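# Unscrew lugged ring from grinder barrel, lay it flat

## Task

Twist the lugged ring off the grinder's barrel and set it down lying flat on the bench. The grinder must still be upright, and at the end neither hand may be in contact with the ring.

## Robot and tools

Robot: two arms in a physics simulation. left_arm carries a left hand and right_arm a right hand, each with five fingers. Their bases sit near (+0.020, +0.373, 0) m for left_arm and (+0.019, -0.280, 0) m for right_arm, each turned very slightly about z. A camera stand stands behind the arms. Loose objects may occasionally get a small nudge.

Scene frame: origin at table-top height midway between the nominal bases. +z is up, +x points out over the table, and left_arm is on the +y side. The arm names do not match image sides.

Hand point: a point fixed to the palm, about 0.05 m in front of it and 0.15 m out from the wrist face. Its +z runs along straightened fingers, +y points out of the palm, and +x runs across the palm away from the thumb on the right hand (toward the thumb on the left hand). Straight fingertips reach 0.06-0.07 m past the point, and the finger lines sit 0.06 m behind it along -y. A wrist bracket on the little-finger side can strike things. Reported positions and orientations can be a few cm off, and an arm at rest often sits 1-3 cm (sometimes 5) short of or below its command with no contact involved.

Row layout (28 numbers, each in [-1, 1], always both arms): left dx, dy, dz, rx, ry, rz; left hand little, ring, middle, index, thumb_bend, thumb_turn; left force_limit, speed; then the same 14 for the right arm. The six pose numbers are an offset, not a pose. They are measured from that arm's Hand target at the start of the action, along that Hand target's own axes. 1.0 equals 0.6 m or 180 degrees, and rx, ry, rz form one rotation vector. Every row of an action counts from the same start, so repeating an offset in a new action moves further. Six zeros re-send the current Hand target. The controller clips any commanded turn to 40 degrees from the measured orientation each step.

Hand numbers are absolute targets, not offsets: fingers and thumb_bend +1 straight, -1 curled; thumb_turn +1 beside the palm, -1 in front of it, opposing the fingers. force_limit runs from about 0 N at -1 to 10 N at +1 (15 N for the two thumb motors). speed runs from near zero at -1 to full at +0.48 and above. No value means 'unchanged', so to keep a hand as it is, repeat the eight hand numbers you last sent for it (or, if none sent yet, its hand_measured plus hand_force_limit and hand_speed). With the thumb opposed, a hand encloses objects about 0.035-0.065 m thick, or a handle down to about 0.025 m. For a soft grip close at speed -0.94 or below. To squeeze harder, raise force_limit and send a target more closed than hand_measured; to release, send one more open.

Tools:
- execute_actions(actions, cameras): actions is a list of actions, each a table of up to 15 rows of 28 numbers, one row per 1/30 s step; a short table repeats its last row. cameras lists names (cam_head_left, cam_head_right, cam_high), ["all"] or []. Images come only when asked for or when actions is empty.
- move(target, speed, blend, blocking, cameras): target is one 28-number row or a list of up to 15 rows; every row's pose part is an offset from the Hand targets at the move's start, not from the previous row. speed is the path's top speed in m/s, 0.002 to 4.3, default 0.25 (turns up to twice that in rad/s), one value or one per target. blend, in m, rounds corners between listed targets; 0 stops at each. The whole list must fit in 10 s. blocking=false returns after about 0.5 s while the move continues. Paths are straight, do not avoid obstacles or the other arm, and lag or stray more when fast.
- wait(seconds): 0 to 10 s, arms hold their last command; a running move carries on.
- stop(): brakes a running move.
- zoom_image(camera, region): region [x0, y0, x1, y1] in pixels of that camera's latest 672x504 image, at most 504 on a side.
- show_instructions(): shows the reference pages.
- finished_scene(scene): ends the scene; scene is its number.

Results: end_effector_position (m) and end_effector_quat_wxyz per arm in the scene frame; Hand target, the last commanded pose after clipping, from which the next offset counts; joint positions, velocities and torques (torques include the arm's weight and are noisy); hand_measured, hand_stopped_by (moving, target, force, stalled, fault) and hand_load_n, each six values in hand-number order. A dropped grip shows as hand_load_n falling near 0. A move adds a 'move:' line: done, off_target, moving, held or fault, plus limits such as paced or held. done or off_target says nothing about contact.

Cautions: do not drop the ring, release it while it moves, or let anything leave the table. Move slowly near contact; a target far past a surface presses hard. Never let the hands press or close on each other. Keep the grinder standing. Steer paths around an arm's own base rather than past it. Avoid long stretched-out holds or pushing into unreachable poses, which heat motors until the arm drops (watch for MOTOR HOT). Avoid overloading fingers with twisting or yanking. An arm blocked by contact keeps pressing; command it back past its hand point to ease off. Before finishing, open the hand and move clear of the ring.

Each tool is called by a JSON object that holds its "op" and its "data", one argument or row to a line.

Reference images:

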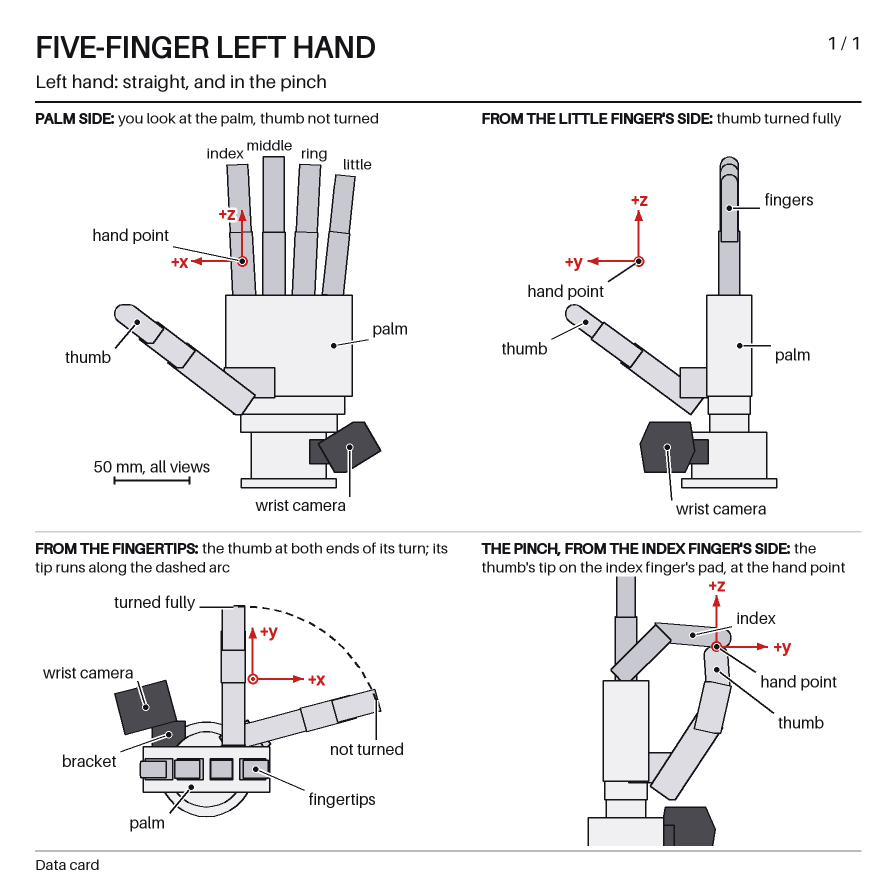

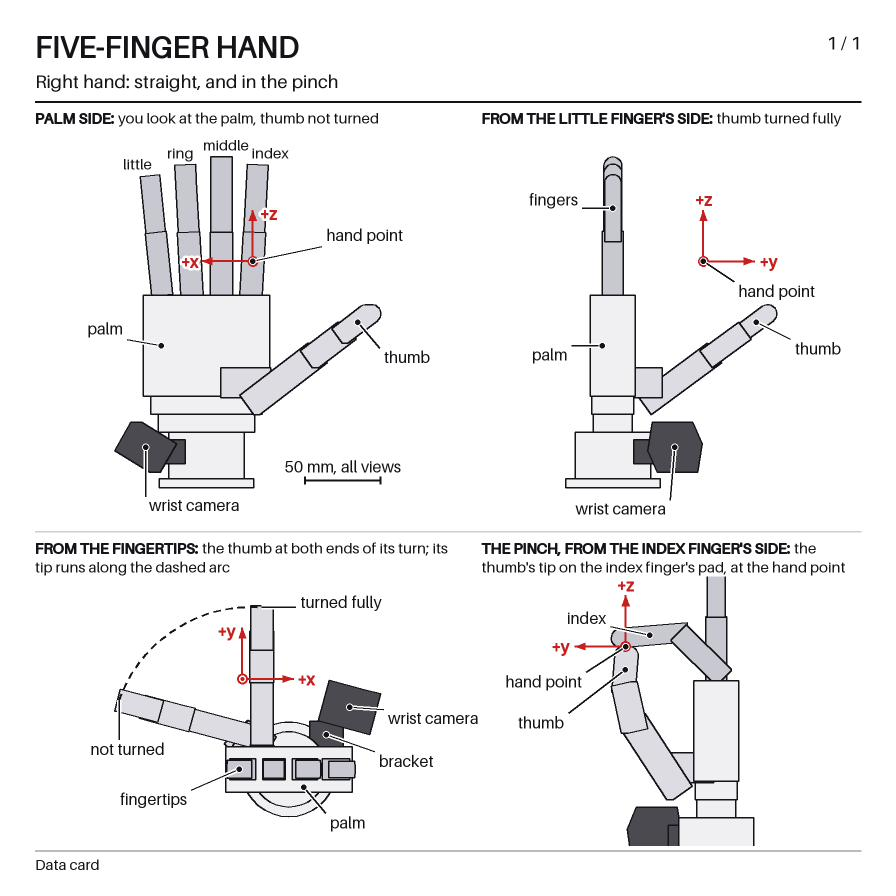

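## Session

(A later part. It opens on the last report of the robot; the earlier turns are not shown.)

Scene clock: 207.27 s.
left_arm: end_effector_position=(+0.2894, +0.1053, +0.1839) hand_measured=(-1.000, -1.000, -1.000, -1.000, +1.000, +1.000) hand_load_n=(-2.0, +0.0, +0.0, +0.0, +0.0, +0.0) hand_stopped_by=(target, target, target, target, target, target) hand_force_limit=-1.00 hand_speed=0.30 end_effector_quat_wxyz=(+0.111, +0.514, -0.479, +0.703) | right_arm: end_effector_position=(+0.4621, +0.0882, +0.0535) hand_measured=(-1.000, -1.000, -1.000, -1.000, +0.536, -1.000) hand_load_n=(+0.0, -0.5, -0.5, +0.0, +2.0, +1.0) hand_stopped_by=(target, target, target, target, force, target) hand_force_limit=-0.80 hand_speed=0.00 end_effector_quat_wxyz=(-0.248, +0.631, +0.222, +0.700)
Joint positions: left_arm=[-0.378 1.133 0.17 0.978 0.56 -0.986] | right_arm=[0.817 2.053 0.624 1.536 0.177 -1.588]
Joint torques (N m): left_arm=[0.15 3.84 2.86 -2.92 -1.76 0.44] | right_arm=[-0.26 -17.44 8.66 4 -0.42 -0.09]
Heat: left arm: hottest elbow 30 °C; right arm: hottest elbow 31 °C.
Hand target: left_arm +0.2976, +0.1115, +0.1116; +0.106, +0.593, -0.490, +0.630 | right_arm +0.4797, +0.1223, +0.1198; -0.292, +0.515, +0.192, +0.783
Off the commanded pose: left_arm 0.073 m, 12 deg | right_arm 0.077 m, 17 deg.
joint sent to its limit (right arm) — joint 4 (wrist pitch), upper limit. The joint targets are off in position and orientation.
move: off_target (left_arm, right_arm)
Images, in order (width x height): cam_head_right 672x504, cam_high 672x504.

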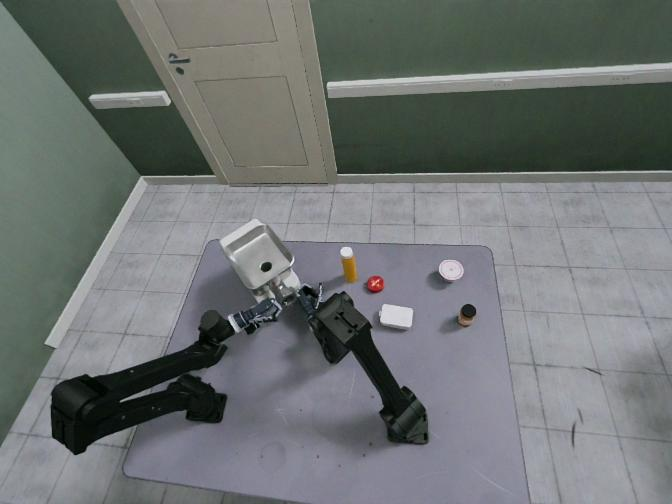

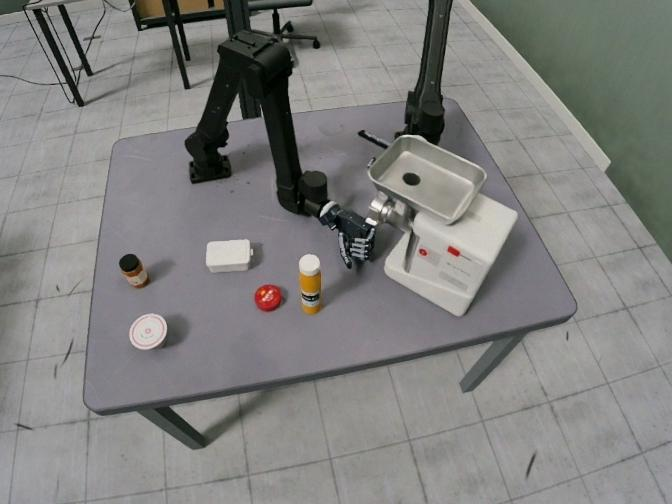

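{"op": "move", "data": {
  "target": [-0.0433,0.025,0,-0.0,-0.0,0,-1,-1,-1,-1,1,1,-1,0.3,0.076,0.0,0.034,0,0,0,-1,-1,-1,-1,0.1,-1,-0.8,0],
  "speed": 0.08,
  "cameras": ["cam_head_right","cam_high"]
}}

{"op": "zoom_image", "data": {
  "camera": "cam_high",
  "region": [330, 180, 410, 260]
}}

{"op": "zoom_image", "data": {
  "camera": "cam_head_right",
  "region": [250, 260, 340, 330]
}}

Scene clock: 209.83 s.
left_arm: end_effector_position=(+0.2850, +0.1050, +0.1784) hand_measured=(-1.000, -1.000, -1.000, -1.000, +1.000, +1.000) hand_load_n=(-2.5, +0.0, +0.5, +0.0, +0.0, +0.0) hand_stopped_by=(target, target, target, target, target, target) hand_force_limit=-1.00 hand_speed=0.30 end_effector_quat_wxyz=(+0.106, +0.490, -0.480, +0.720) | right_arm: end_effector_position=(+0.4624, +0.0895, +0.0558) hand_measured=(-1.000, -1.000, -1.000, -1.000, +0.536, -1.000) hand_load_n=(+0.0, +0.0, -0.5, +0.0, +2.0, +1.0) hand_stopped_by=(target, target, target, target, force, target) hand_force_limit=-0.80 hand_speed=0.00 end_effector_quat_wxyz=(-0.246, +0.631, +0.229, +0.700)
Joint positions: left_arm=[-0.378 1.235 0.148 1.157 0.573 -0.98] | right_arm=[0.817 2.043 0.624 1.52 0.171 -1.598]
Joint torques (N m): left_arm=[1.2 7.41 0.42 -2.67 -1.88 0.43] | right_arm=[-0.62 -24.06 8.02 4.63 -0.78 -0.15]
Heat: left arm: hottest wrist yaw 31 °C; right arm: hottest elbow 31 °C.
Hand target: left_arm +0.2940, +0.1155, +0.0822; +0.106, +0.593, -0.490, +0.630 | right_arm +0.4803, +0.1226, +0.1697; -0.292, +0.515, +0.192, +0.783
Off the commanded pose: left_arm 0.097 m, 16 deg | right_arm 0.120 m, 18 deg.
joint sent to its limit (right arm) — joint 4 (wrist pitch), upper limit. The joint targets are off in position and orientation.
move: off_target (left_arm, right_arm)
Images, in order (width x height): cam_head_right 672x504, cam_high 672x504.

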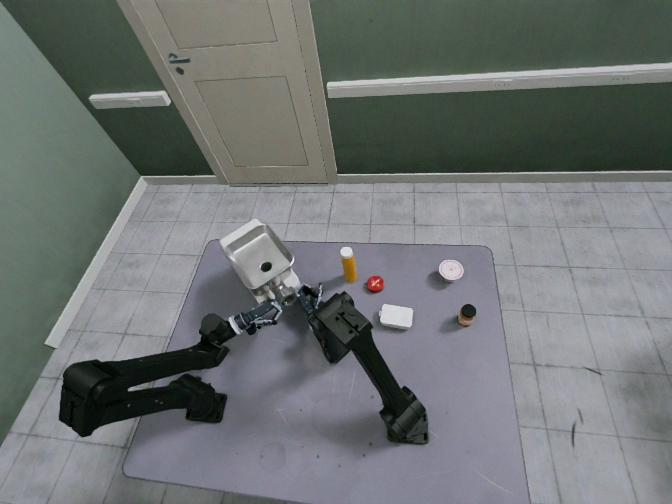

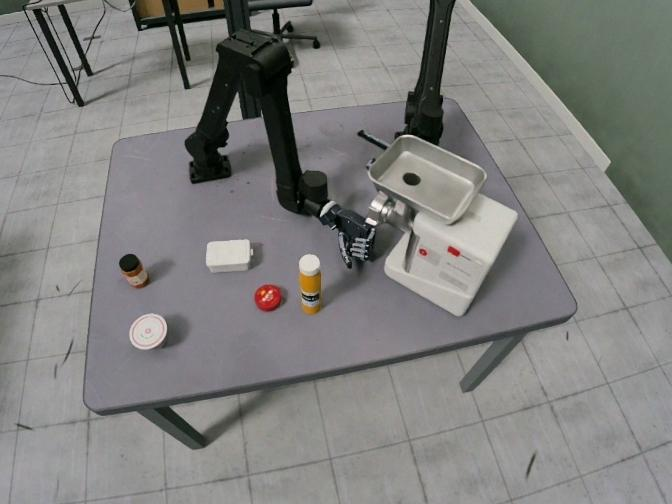

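Scaled by 6.300 from the camera's 672x504 image, which has a finer 960x720 frame.

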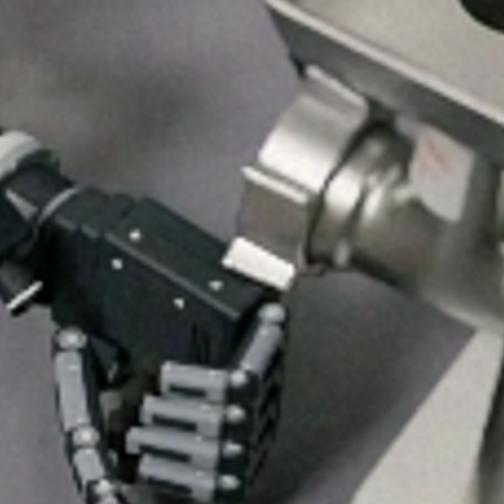

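Scaled by 5.600 from the camera's 672x504 image, which has a finer 960x720 frame.

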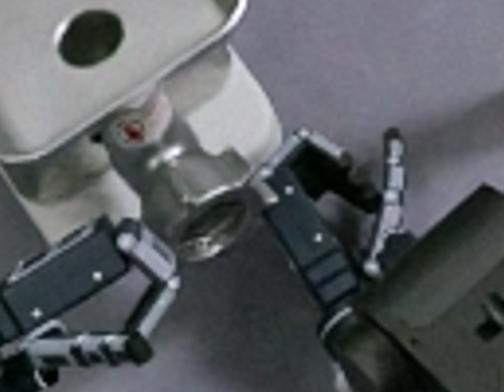

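{"op": "wait", "data": {
  "seconds": 0,
  "cameras": ["cam_head_left","cam_head_right"]
}}

{"op": "zoom_image", "data": {
  "camera": "cam_head_left",
  "region": [250, 270, 310, 330]
}}

{"op": "zoom_image", "data": {
  "camera": "cam_head_right",
  "region": [255, 270, 315, 330]
}}

Scene clock: 210.53 s.
left_arm: end_effector_position=(+0.2848, +0.1050, +0.1783) hand_measured=(-1.000, -1.000, -1.000, -1.000, +1.000, +1.000) hand_load_n=(-2.5, +0.0, +0.0, +0.0, +0.0, +0.0) hand_stopped_by=(target, target, target, target, target, target) hand_force_limit=-1.00 hand_speed=0.30 end_effector_quat_wxyz=(+0.106, +0.490, -0.480, +0.720) | right_arm: end_effector_position=(+0.4624, +0.0895, +0.0558) hand_measured=(-1.000, -1.000, -1.000, -1.000, +0.536, -1.000) hand_load_n=(+0.0, +0.0, -0.5, +0.0, +2.0, +1.0) hand_stopped_by=(target, target, target, target, force, target) hand_force_limit=-0.80 hand_speed=0.00 end_effector_quat_wxyz=(-0.246, +0.631, +0.229, +0.700)
Joint positions: left_arm=[-0.378 1.235 0.148 1.157 0.573 -0.98] | right_arm=[0.817 2.043 0.624 1.52 0.171 -1.598]
Joint torques (N m): left_arm=[1.08 7.88 0.35 -2.59 -1.9 0.44] | right_arm=[-0.56 -24.12 8.02 4.64 -0.77 -0.15]
Heat: left arm: hottest wrist yaw 31 °C; right arm: hottest elbow 31 °C.
Hand target: left_arm +0.2938, +0.1156, +0.0821; +0.106, +0.593, -0.490, +0.630 | right_arm +0.4803, +0.1226, +0.1697; -0.292, +0.515, +0.192, +0.783
Off the commanded pose: left_arm 0.097 m, 16 deg | right_arm 0.120 m, 18 deg.
Images, in order (width x height): cam_head_left 672x504, cam_head_right 672x504.

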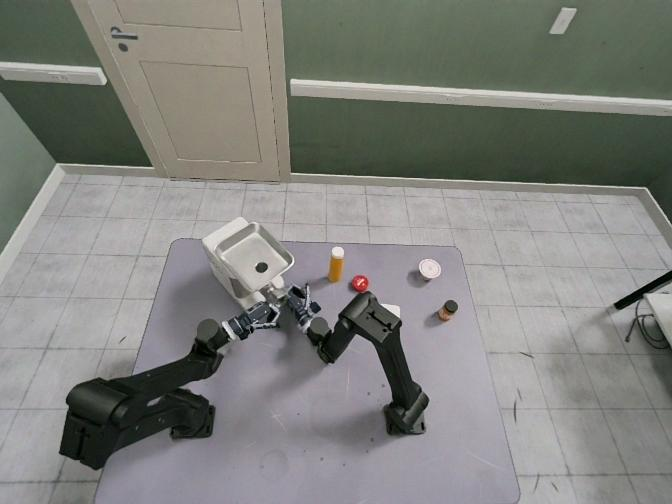

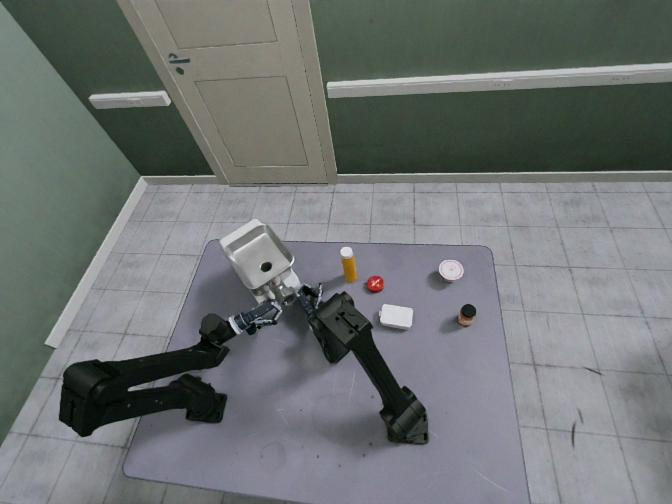

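Scaled by 8.400 from the camera's 672x504 image, which has a finer 960x720 frame.

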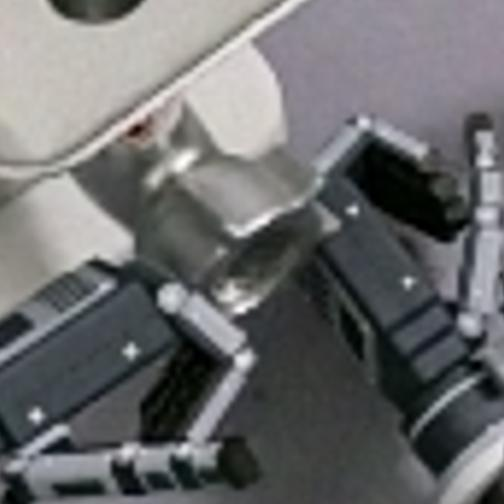

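Scaled by 8.400 from the camera's 672x504 image, which has a finer 960x720 frame.

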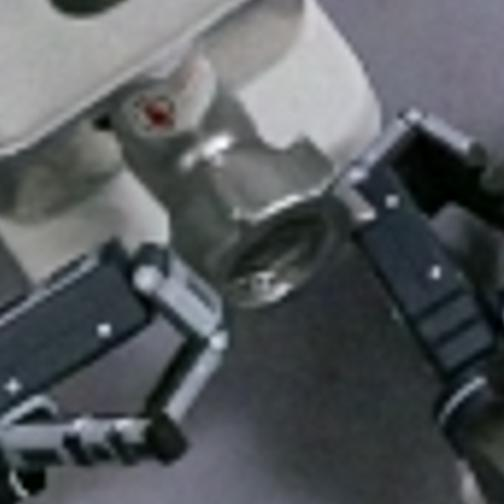

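{"op": "move", "data": {
  "target": [-0.071,0.0025,0.0228,-0.0,-0.0,0,-1,-1,-1,-1,1,1,-1,0.3,0.076,0.0,0.034,0,0,0,-1,-1,-1,-1,0.1,-1,-0.8,0],
  "speed": 0.08,
  "cameras": ["cam_head_left","cam_high"]
}}

{"op": "zoom_image", "data": {
  "camera": "cam_high",
  "region": [330, 180, 410, 260]
}}

{"op": "zoom_image", "data": {
  "camera": "cam_head_left",
  "region": [250, 270, 310, 330]
}}

Scene clock: 213.07 s.
left_arm: end_effector_position=(+0.2740, +0.1034, +0.1624) hand_measured=(-1.000, -1.000, -1.000, -1.000, +1.000, +1.000) hand_load_n=(-1.0, +0.0, +0.0, +0.0, +0.0, +0.0) hand_stopped_by=(target, target, target, target, target, target) hand_force_limit=-1.00 hand_speed=0.30 end_effector_quat_wxyz=(+0.099, +0.430, -0.497, +0.747) | right_arm: end_effector_position=(+0.4626, +0.0884, +0.0591) hand_measured=(-1.000, -1.000, -1.000, -1.000, +0.536, -1.000) hand_load_n=(+0.0, +0.0, -0.5, +0.0, +2.0, +1.0) hand_stopped_by=(target, target, target, target, force, target) hand_force_limit=-0.80 hand_speed=0.00 end_effector_quat_wxyz=(-0.238, +0.638, +0.244, +0.690)
Joint positions: left_arm=[-0.368 1.489 0.134 1.525 0.646 -0.949] | right_arm=[0.811 2.003 0.614 1.455 0.154 -1.615]
Joint torques (N m): left_arm=[4.54 11.52 -0.06 -5.19 -2.77 0.17] | right_arm=[-0.62 -28.51 8.38 6.19 -0.74 -0.1]
Heat: left arm: hottest wrist yaw 31 °C; right arm: hottest elbow 31 °C.
Hand target: left_arm +0.3133, +0.1237, +0.0426; +0.106, +0.593, -0.489, +0.630 | right_arm +0.4807, +0.1231, +0.2197; -0.292, +0.515, +0.192, +0.783
Off the commanded pose: left_arm 0.128 m, 23 deg | right_arm 0.165 m, 20 deg.
move: off_target (left_arm, right_arm)
Images, in order (width x height): cam_head_left 672x504, cam_high 672x504.

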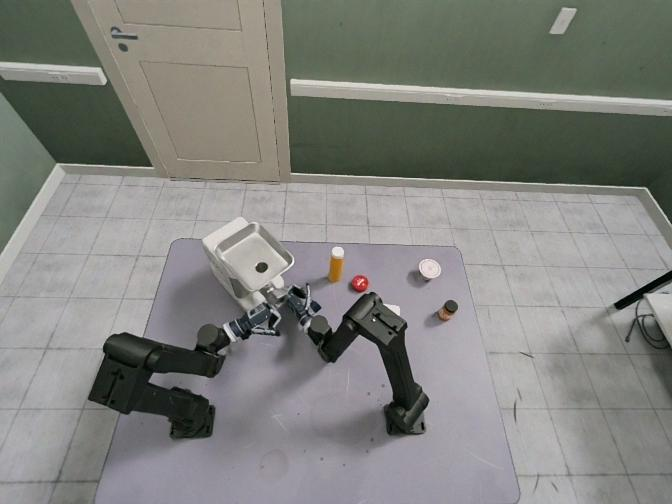

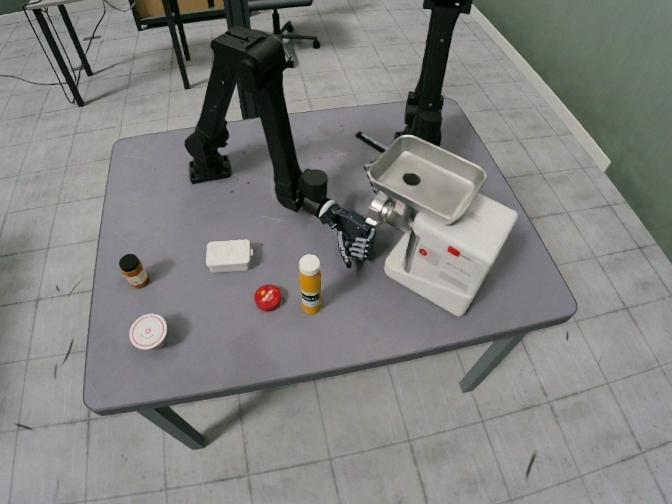

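Scaled by 6.300 from the camera's 672x504 image, which has a finer 960x720 frame.

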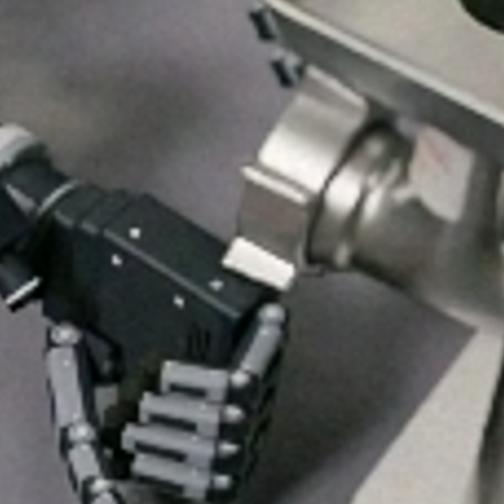

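Scaled by 8.400 from the camera's 672x504 image, which has a finer 960x720 frame.

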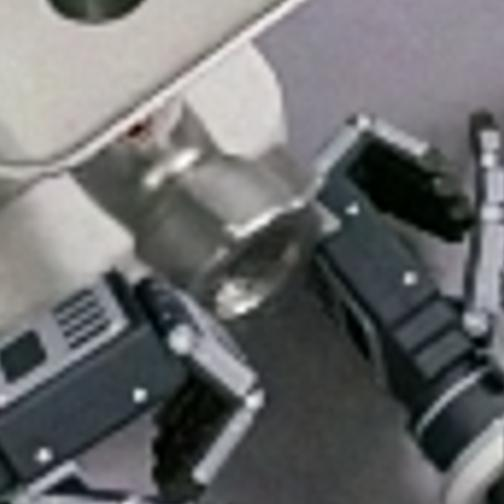

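{"op": "move", "data": {
  "target": [
    [0.1764,-0.1018,-0.0741,0,0,0,-1,-1,-1,-1,1,1,-1,0.3,-0.183,0.0,-0.081,0,0,0,-1,-1,-1,-1,0.1,-1,-0.8,0],
    [0.3283,-0.0157,-0.1595,0.0427,0.1036,-0.0833,-1,-1,-1,-1,1,1,-1,0.3,-0.183,0.0,-0.081,0,0,0,-1,-1,-1,-1,0.1,-1,-0.8,0]
  ],
  "speed": 0.12,
  "cameras": ["cam_head_left","cam_high"]
}}

{"op": "zoom_image", "data": {
  "camera": "cam_high",
  "region": [330, 160, 430, 260]
}}

{"op": "zoom_image", "data": {
  "camera": "cam_head_left",
  "region": [220, 260, 310, 350]
}}

Scene clock: 219.43 s.
left_arm: end_effector_position=(+0.2323, +0.1193, +0.2143) hand_measured=(-1.000, -1.000, -1.000, -1.000, +1.000, +1.000) hand_load_n=(+0.0, +0.0, +0.0, -0.5, +0.0, +0.0) hand_stopped_by=(target, target, target, target, target, target) hand_force_limit=-1.00 hand_speed=0.30 end_effector_quat_wxyz=(+0.186, +0.564, -0.390, +0.704) | right_arm: end_effector_position=(+0.4703, +0.0953, +0.0553) hand_measured=(-1.000, -1.000, -1.000, -1.000, +0.536, -1.000) hand_load_n=(+0.0, +0.0, -0.5, +0.0, +2.0, +1.0) hand_stopped_by=(target, target, target, target, force, target) hand_force_limit=-0.80 hand_speed=0.00 end_effector_quat_wxyz=(-0.245, +0.624, +0.231, +0.706)
Joint positions: left_arm=[-0.46 0.717 0.033 0.75 0.434 -1.253] | right_arm=[0.811 2.068 0.654 1.531 0.162 -1.61]
Joint torques (N m): left_arm=[-0.15 1.55 7.27 1.29 0.01 0.03] | right_arm=[0.09 -15.21 7.42 4.19 0.09 0.17]
Heat: left arm: hottest wrist yaw 32 °C; right arm: hottest shoulder 31 °C.
Hand target: left_arm +0.2363, +0.1208, +0.2127; +0.181, +0.567, -0.390, +0.702 (not the last commanded pose) | right_arm +0.4795, +0.1221, +0.0997; -0.290, +0.524, +0.194, +0.777 (not the last commanded pose)
Off the commanded pose: left_arm 0.034 m, 8 deg | right_arm 0.053 m, 17 deg.
joint sent to its limit (right arm) — joint 4 (wrist pitch), upper limit.
move: held (left_arm; a check stopped the path), off_target (right_arm; braked when a check withheld steps of left_arm); path passed 1 of 2 targets; limits=held
pose unreachable (left arm): on one or more control steps of this call, first in action 0 (counted from 0), this arm could not follow its commanded pose, so it was not sent that pose on those steps. It may still have moved: this result reports where it is.
cause: moving toward the commanded pose would bring two parts of the arm too close to each other (joints 2 (shoulder) and 3 (elbow) lie between them).
Images, in order (width x height): cam_head_left 672x504, cam_high 672x504.

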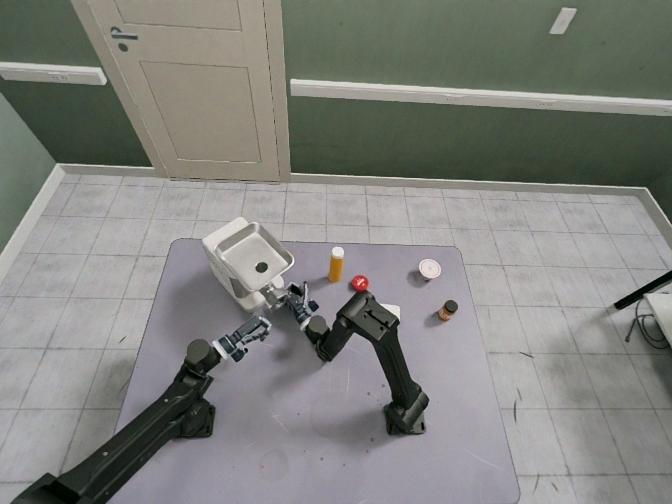

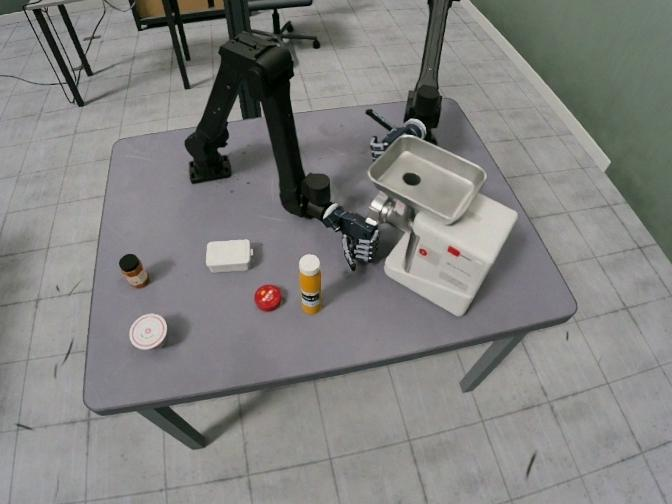

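Scaled by 5.040 from the camera's 672x504 image, which has a finer 960x720 frame.

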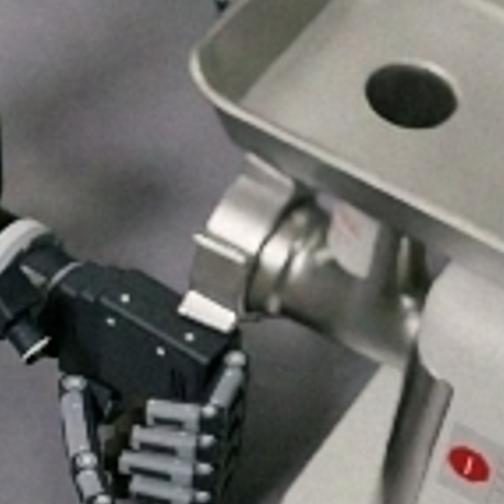

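Scaled by 5.600 from the camera's 672x504 image, which has a finer 960x720 frame.

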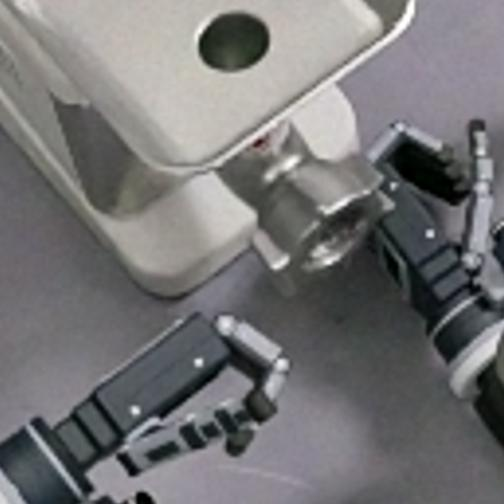

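{"op": "move", "data": {
  "target": [
    [0.0338,-0.0172,0.0307,-0.0054,-0.016,-0.0282,-1,-1,-1,-1,1,1,-1,0.3,0,0,0,0,0,0,-1,-1,-1,-1,0.1,-1,-0.8,0],
    [0.0338,-0.0172,0.0307,-0.0054,-0.016,-0.0282,-1,-1,-1,-1,1,-1,-0.8,0,0,0,0,0,0,0,-1,-1,-1,-1,0.1,-1,-0.8,0],
    [0.0338,-0.0172,0.0307,-0.0054,-0.016,-0.0282,-1,-1,-1,-1,0.1,-1,-0.8,0,0,0,0,0,0,0,-1,-1,-1,-1,0.1,-1,-0.8,0]
  ],
  "speed": 0.15,
  "cameras": []
}}

Scene clock: 226.47 s.
left_arm: end_effector_position=(+0.2377, +0.1198, +0.2015) hand_measured=(-1.000, -1.000, -1.000, -1.000, +0.532, -1.000) hand_load_n=(+0.0, +0.0, -0.5, +0.0, +2.0, +0.5) hand_stopped_by=(target, target, target, target, force, target) hand_force_limit=-0.80 hand_speed=0.00 end_effector_quat_wxyz=(+0.204, +0.621, -0.377, +0.656) | right_arm: end_effector_position=(+0.4703, +0.0953, +0.0553) hand_measured=(-1.000, -1.000, -1.000, -1.000, +0.536, -1.000) hand_load_n=(+0.0, +0.0, +0.0, +0.0, +2.0, +1.0) hand_stopped_by=(target, target, target, target, force, target) hand_force_limit=-0.80 hand_speed=0.00 end_effector_quat_wxyz=(-0.245, +0.624, +0.231, +0.706)
Joint positions: left_arm=[-0.461 0.639 0.059 0.52 0.418 -1.302] | right_arm=[0.811 2.068 0.654 1.531 0.162 -1.61]
Joint torques (N m): left_arm=[-1.61 1.49 12.05 1.48 -0.2 -0.16] | right_arm=[0.09 -15.15 7.42 4.21 0.09 0.17]
Heat: left arm: hottest elbow 31 °C; right arm: hottest elbow 31 °C.
Hand target: left_arm +0.2497, +0.1096, +0.2361; +0.207, +0.600, -0.375, +0.676 | right_arm +0.4795, +0.1221, +0.0997; -0.290, +0.524, +0.194, +0.777
Off the commanded pose: left_arm 0.038 m, 3 deg | right_arm 0.053 m, 16 deg.
joint sent to its limit (right arm) — joint 4 (wrist pitch), upper limit. The joint targets are off in position and orientation.
move: off_target (left_arm, right_arm); target 2's new numbers were sent with left_arm's hand 0.039 m and 3 deg from that target; target 3's new numbers were sent with left_arm's hand 0.038 m and 3 deg from that target
No camera images: "cameras" was empty.

{"op": "move", "data": {
  "target": [
    [0.0644,-0.0173,0.0,0,0,0,-1,-1,-1,-1,0.1,-1,-0.8,0,0,0,0,0,0,0,-1,-1,-1,-1,0.1,-1,-0.8,0],
    [0.044,-0.0928,0.0135,0,0,0,-1,-1,-1,-1,0.1,-1,-0.8,0,0,0,0,0,0,0,-1,-1,-1,-1,0.1,-1,-0.8,0]
  ],
  "speed": 0.12,
  "cameras": ["cam_head_left","cam_head_right"]
}}

{"op": "zoom_image", "data": {
  "camera": "cam_head_right",
  "region": [230, 260, 320, 350]
}}

{"op": "zoom_image", "data": {
  "camera": "cam_head_left",
  "region": [220, 260, 310, 350]
}}

Scene clock: 229.07 s.
left_arm: end_effector_position=(+0.2742, +0.1367, +0.2377) hand_measured=(-1.000, -1.000, -1.000, -1.000, +0.532, -1.000) hand_load_n=(+0.0, +0.0, -0.5, +0.0, +1.5, +0.0) hand_stopped_by=(target, target, target, target, force, target) hand_force_limit=-0.80 hand_speed=0.00 end_effector_quat_wxyz=(+0.216, +0.626, -0.376, +0.648) | right_arm: end_effector_position=(+0.4703, +0.0953, +0.0553) hand_measured=(-1.000, -1.000, -1.000, -1.000, +0.536, -1.000) hand_load_n=(+0.0, +0.0, +0.0, +0.0, +2.0, +1.0) hand_stopped_by=(target, target, target, target, force, target) hand_force_limit=-0.80 hand_speed=0.00 end_effector_quat_wxyz=(-0.245, +0.624, +0.231, +0.706)
Joint positions: left_arm=[-0.282 0.697 0.189 0.427 0.611 -1.304] | right_arm=[0.811 2.068 0.654 1.531 0.162 -1.61]
Joint torques (N m): left_arm=[-0.15 0.5 12.44 2.29 0.04 -0.11] | right_arm=[0.09 -15.21 7.39 4.21 0.09 0.17]
Heat: left arm: hottest elbow 31 °C; right arm: hottest elbow 31 °C.
Hand target: left_arm +0.2905, +0.1343, +0.2761; +0.207, +0.600, -0.375, +0.676 | right_arm +0.4795, +0.1221, +0.0997; -0.290, +0.524, +0.194, +0.777
Off the commanded pose: left_arm 0.042 m, 4 deg | right_arm 0.053 m, 16 deg.
joint sent to its limit (right arm) — joint 4 (wrist pitch), upper limit. The joint targets are off in position and orientation.
move: off_target (left_arm, right_arm)
Images, in order (width x height): cam_head_left 672x504, cam_head_right 672x504.

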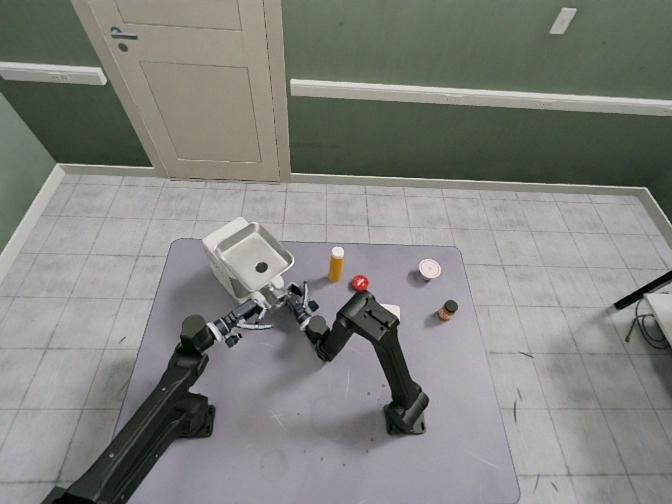

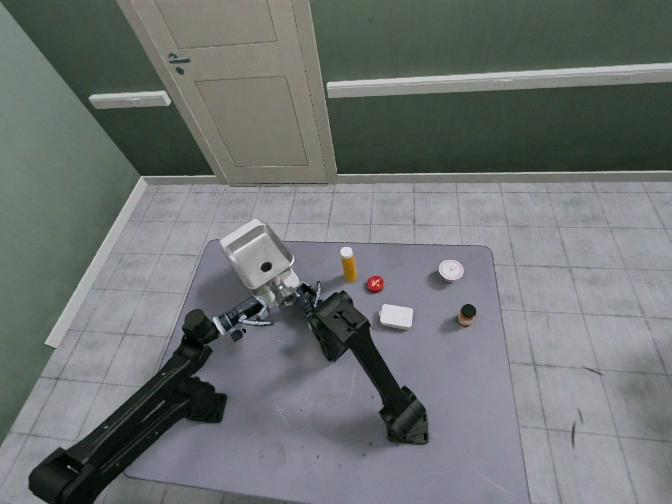

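Scaled by 5.600 from the camera's 672x504 image, which has a finer 960x720 frame.

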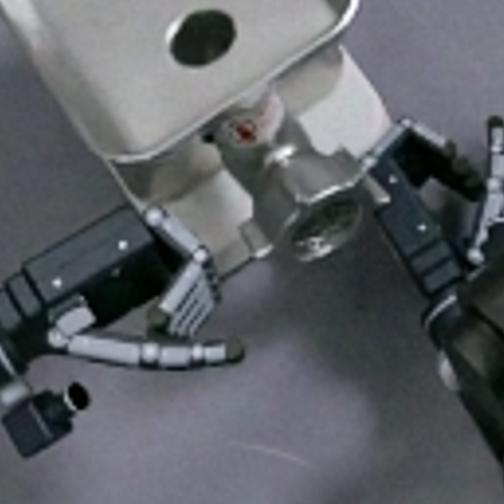

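Scaled by 5.600 from the camera's 672x504 image, which has a finer 960x720 frame.

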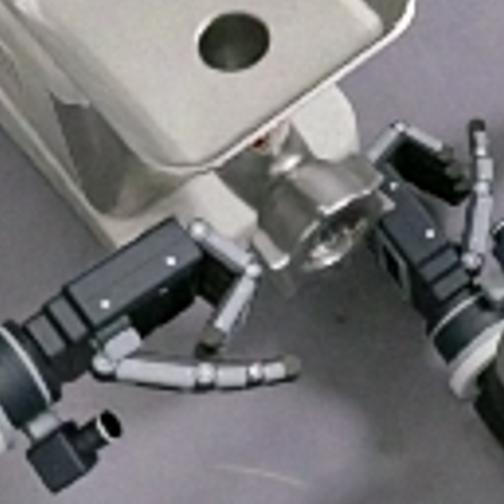

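{"op": "move", "data": {
  "target": [
    [-0.001,-0.003,0.0202,0,0,0,-1,-1,-1,-1,0.1,-1,-0.8,0,0,0,0,0,0,0,-1,-1,-1,-1,0.1,-1,-0.8,0],
    [-0.1232,0.0295,0.0202,0,0,0,-1,-1,-1,-1,0.1,-1,-0.8,0,0,0,0,0,0,0,-1,-1,-1,-1,0.1,-1,-0.8,0]
  ],
  "speed": 0.1,
  "cameras": ["cam_head_left","cam_head_right"]
}}

{"op": "zoom_image", "data": {
  "camera": "cam_head_right",
  "region": [230, 260, 320, 350]
}}

{"op": "zoom_image", "data": {
  "camera": "cam_head_left",
  "region": [220, 260, 310, 350]
}}

Scene clock: 232.20 s.
left_arm: end_effector_position=(+0.3015, +0.1306, +0.2024) hand_measured=(-1.000, -1.000, -1.000, -1.000, +0.532, -1.000) hand_load_n=(-3.0, +0.0, -0.5, +0.0, +1.5, +0.5) hand_stopped_by=(target, target, target, target, force, target) hand_force_limit=-0.80 hand_speed=0.00 end_effector_quat_wxyz=(+0.201, +0.601, -0.372, +0.679) | right_arm: end_effector_position=(+0.4703, +0.0951, +0.0550) hand_measured=(-1.000, -1.000, -1.000, -1.000, +0.536, -1.000) hand_load_n=(+0.0, +0.0, -0.5, +0.0, +2.0, +1.5) hand_stopped_by=(target, target, target, target, force, target) hand_force_limit=-0.80 hand_speed=0.00 end_effector_quat_wxyz=(-0.244, +0.624, +0.231, +0.705)
Joint positions: left_arm=[-0.289 1.105 0.153 0.953 0.586 -1.304] | right_arm=[0.811 2.068 0.654 1.531 0.163 -1.61]
Joint torques (N m): left_arm=[-2.37 -1.61 5.55 2.03 -0.14 -0.1] | right_arm=[0.15 -15.21 7.41 4.18 0.07 0.17]
Heat: left arm: hottest elbow 32 °C; right arm: hottest elbow 31 °C.
Hand target: left_arm +0.2999, +0.1265, +0.1999; +0.207, +0.600, -0.375, +0.676 | right_arm +0.4795, +0.1221, +0.0995; -0.290, +0.524, +0.194, +0.777
Off the commanded pose: left_arm 0.005 m, 1 deg | right_arm 0.053 m, 16 deg.
joint sent to its limit (right arm) — joint 4 (wrist pitch), upper limit. The joint targets are off in position and orientation.
move: off_target (right_arm)
Images, in order (width x height): cam_head_left 672x504, cam_head_right 672x504.

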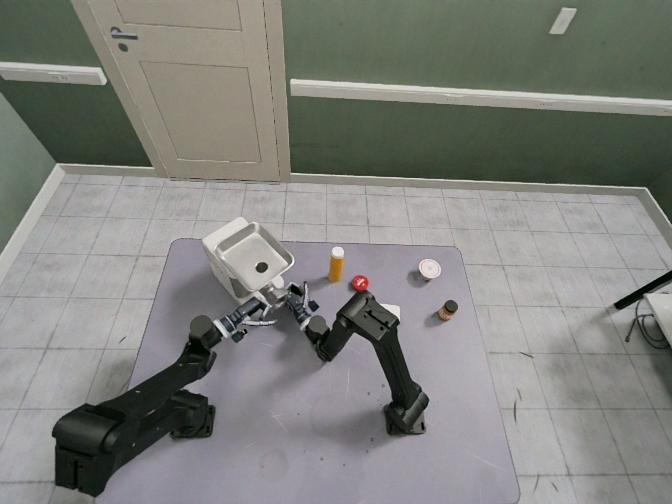

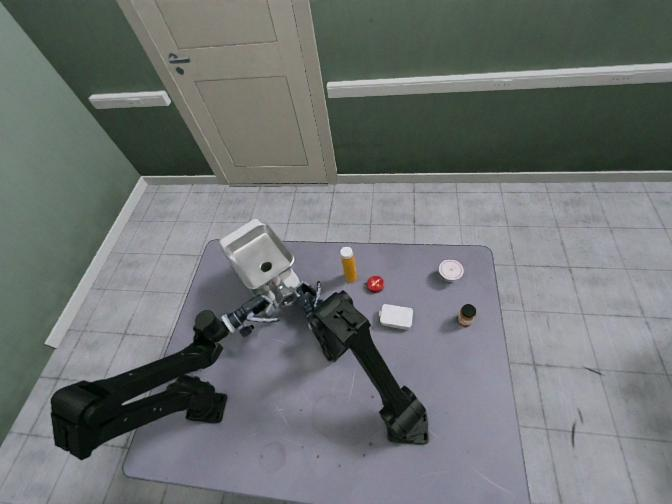

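Scaled by 5.600 from the camera's 672x504 image, which has a finer 960x720 frame.

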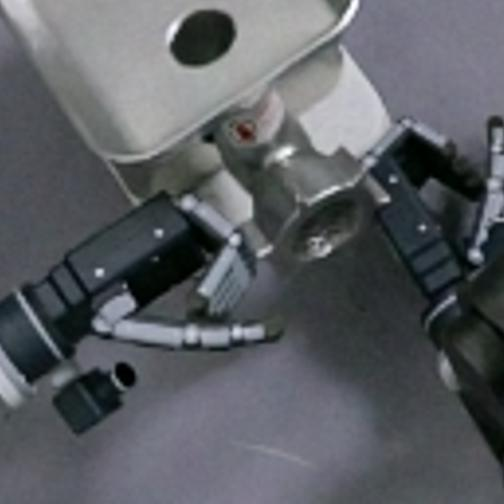

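Scaled by 5.600 from the camera's 672x504 image, which has a finer 960x720 frame.

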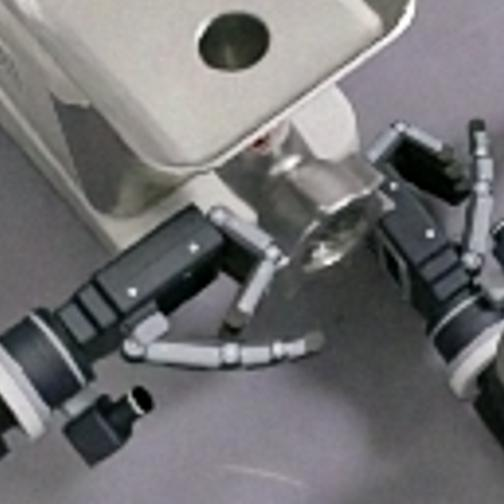

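{"op": "move", "data": {
  "target": [-0.0966,0.0259,0,0,0,0,-1,-1,-1,-1,0.1,-1,-0.8,0,0.122,0,0.054,0,0,0,-1,-1,-1,-1,0.1,-1,-0.8,0],
  "speed": 0.1,
  "cameras": ["cam_head_left","cam_high"]
}}

{"op": "zoom_image", "data": {
  "camera": "cam_high",
  "region": [330, 160, 430, 260]
}}

{"op": "zoom_image", "data": {
  "camera": "cam_head_left",
  "region": [220, 260, 310, 350]
}}

Scene clock: 236.00 s.
left_arm: end_effector_position=(+0.3018, +0.1294, +0.1382) hand_measured=(-1.000, -1.000, -1.000, -1.000, +0.532, -1.000) hand_load_n=(+0.0, -0.5, -0.5, +0.0, +1.5, +0.5) hand_stopped_by=(target, target, target, target, force, target) hand_force_limit=-0.80 hand_speed=0.00 end_effector_quat_wxyz=(+0.204, +0.605, -0.375, +0.673) | right_arm: end_effector_position=(+0.4703, +0.0965, +0.0587) hand_measured=(-1.000, -1.000, -1.000, -1.000, +0.536, -1.000) hand_load_n=(+0.0, +0.0, -0.5, +0.0, +2.0, +1.0) hand_stopped_by=(target, target, target, target, force, target) hand_force_limit=-0.80 hand_speed=0.00 end_effector_quat_wxyz=(-0.245, +0.625, +0.233, +0.704)
Joint positions: left_arm=[-0.291 1.593 0.12 1.458 0.589 -1.302] | right_arm=[0.811 2.052 0.652 1.512 0.158 -1.61]
Joint torques (N m): left_arm=[-1.9 -5.54 1.98 2.35 -0.29 -0.13] | right_arm=[-0.56 -25.7 6.84 4.97 -0.65 -0.06]
Heat: left arm: hottest elbow 31 °C; right arm: hottest shoulder 31 °C.
Hand target: left_arm +0.2998, +0.1265, +0.1401; +0.207, +0.600, -0.375, +0.676 | right_arm +0.4816, +0.1236, +0.1797; -0.290, +0.524, +0.194, +0.777
Off the commanded pose: left_arm 0.004 m, 1 deg | right_arm 0.124 m, 16 deg.
joint sent to its limit (right arm) — joint 4 (wrist pitch), upper limit. The joint targets are off in position, not in orientation.
move: off_target (right_arm)
Images, in order (width x height): cam_head_left 672x504, cam_high 672x504.

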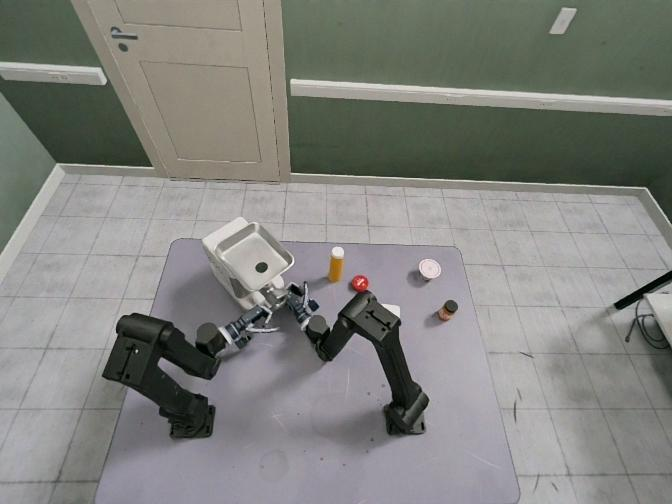

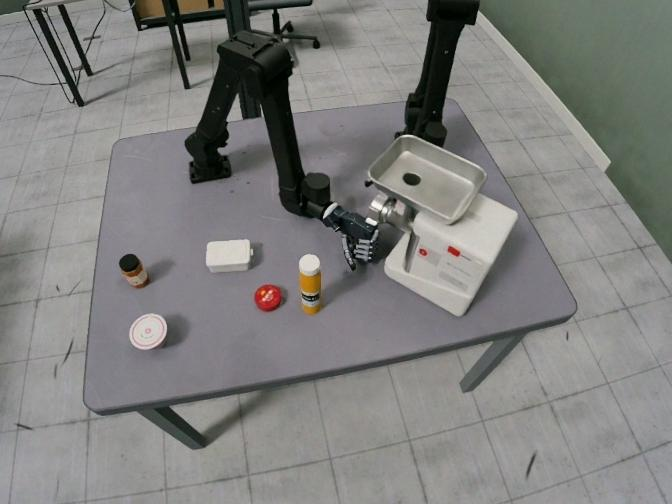

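Scaled by 5.040 from the camera's 672x504 image, which has a finer 960x720 frame.

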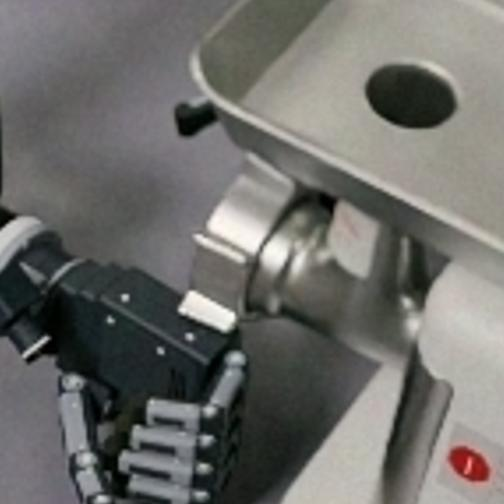

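Scaled by 5.600 from the camera's 672x504 image, which has a finer 960x720 frame.

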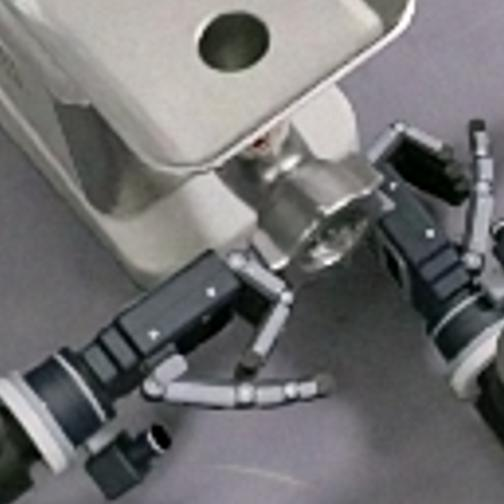

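{"op": "move", "data": {
  "target": [
    [0.19,0.0509,0,0,0,0,-1,-1,-1,-1,0.1,-1,-0.8,0,0,0,0,0,0,0,-1,-1,-1,-1,0.1,-1,-0.8,0],
    [0.19,0.0509,0.055,0,0,0,-1,-1,-1,-1,0.1,-1,-0.8,0,0,0,0,0,0,0,-1,-1,-1,-1,0.1,-1,-0.8,0]
  ],
  "speed": 0.12,
  "cameras": ["cam_head_left","cam_high"]
}}

{"op": "zoom_image", "data": {
  "camera": "cam_high",
  "region": [330, 140, 430, 240]
}}

{"op": "zoom_image", "data": {
  "camera": "cam_head_left",
  "region": [220, 260, 310, 350]
}}

Scene clock: 239.87 s.
left_arm: end_effector_position=(+0.2653, +0.0766, +0.2084) hand_measured=(-1.000, -1.000, -1.000, -1.000, +0.532, -1.000) hand_load_n=(+0.0, +0.0, -0.5, +0.0, +1.5, +0.5) hand_stopped_by=(target, target, target, target, force, target) hand_force_limit=-0.80 hand_speed=0.00 end_effector_quat_wxyz=(+0.206, +0.628, -0.376, +0.649) | right_arm: end_effector_position=(+0.4703, +0.0966, +0.0587) hand_measured=(-1.000, -1.000, -1.000, -1.000, +0.536, -1.000) hand_load_n=(+0.0, +0.0, -0.5, +0.0, +2.0, +1.0) hand_stopped_by=(target, target, target, target, force, target) hand_force_limit=-0.80 hand_speed=0.00 end_effector_quat_wxyz=(-0.245, +0.625, +0.233, +0.704)
Joint positions: left_arm=[-0.605 0.905 0.162 0.669 0.272 -1.318] | right_arm=[0.811 2.052 0.652 1.512 0.158 -1.61]
Joint torques (N m): left_arm=[-1.9 -1.08 11.04 2.37 -0.22 0.02] | right_arm=[-0.56 -25.76 6.84 4.97 -0.64 -0.06]
Heat: left arm: hottest elbow 32 °C; right arm: hottest shoulder 31 °C.
Hand target: left_arm +0.2770, +0.0629, +0.2423; +0.207, +0.600, -0.375, +0.676 | right_arm +0.4816, +0.1236, +0.1797; -0.290, +0.524, +0.194, +0.777
Off the commanded pose: left_arm 0.038 m, 4 deg | right_arm 0.124 m, 16 deg.
joint sent to its limit (right arm) — joint 4 (wrist pitch), upper limit. The joint targets are off in position, not in orientation.
move: off_target (left_arm, right_arm)
Images, in order (width x height): cam_head_left 672x504, cam_high 672x504.

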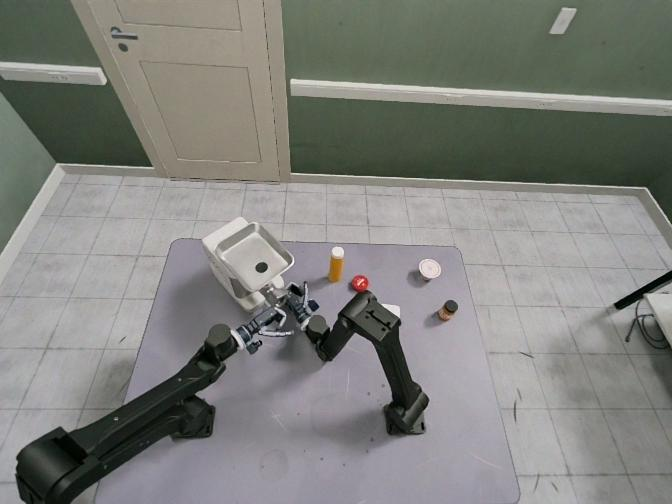

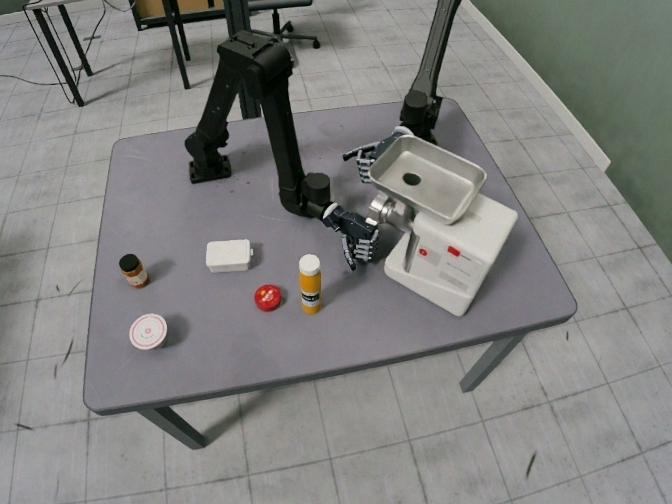

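Scaled by 5.040 from the camera's 672x504 image, which has a finer 960x720 frame.

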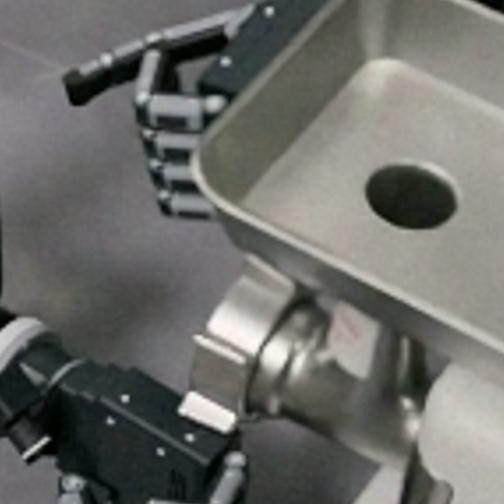

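Scaled by 5.600 from the camera's 672x504 image, which has a finer 960x720 frame.

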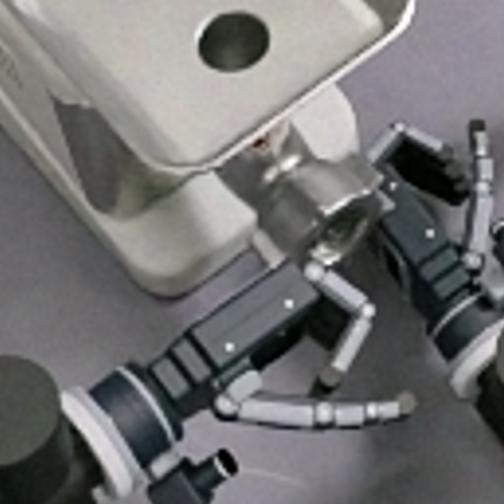

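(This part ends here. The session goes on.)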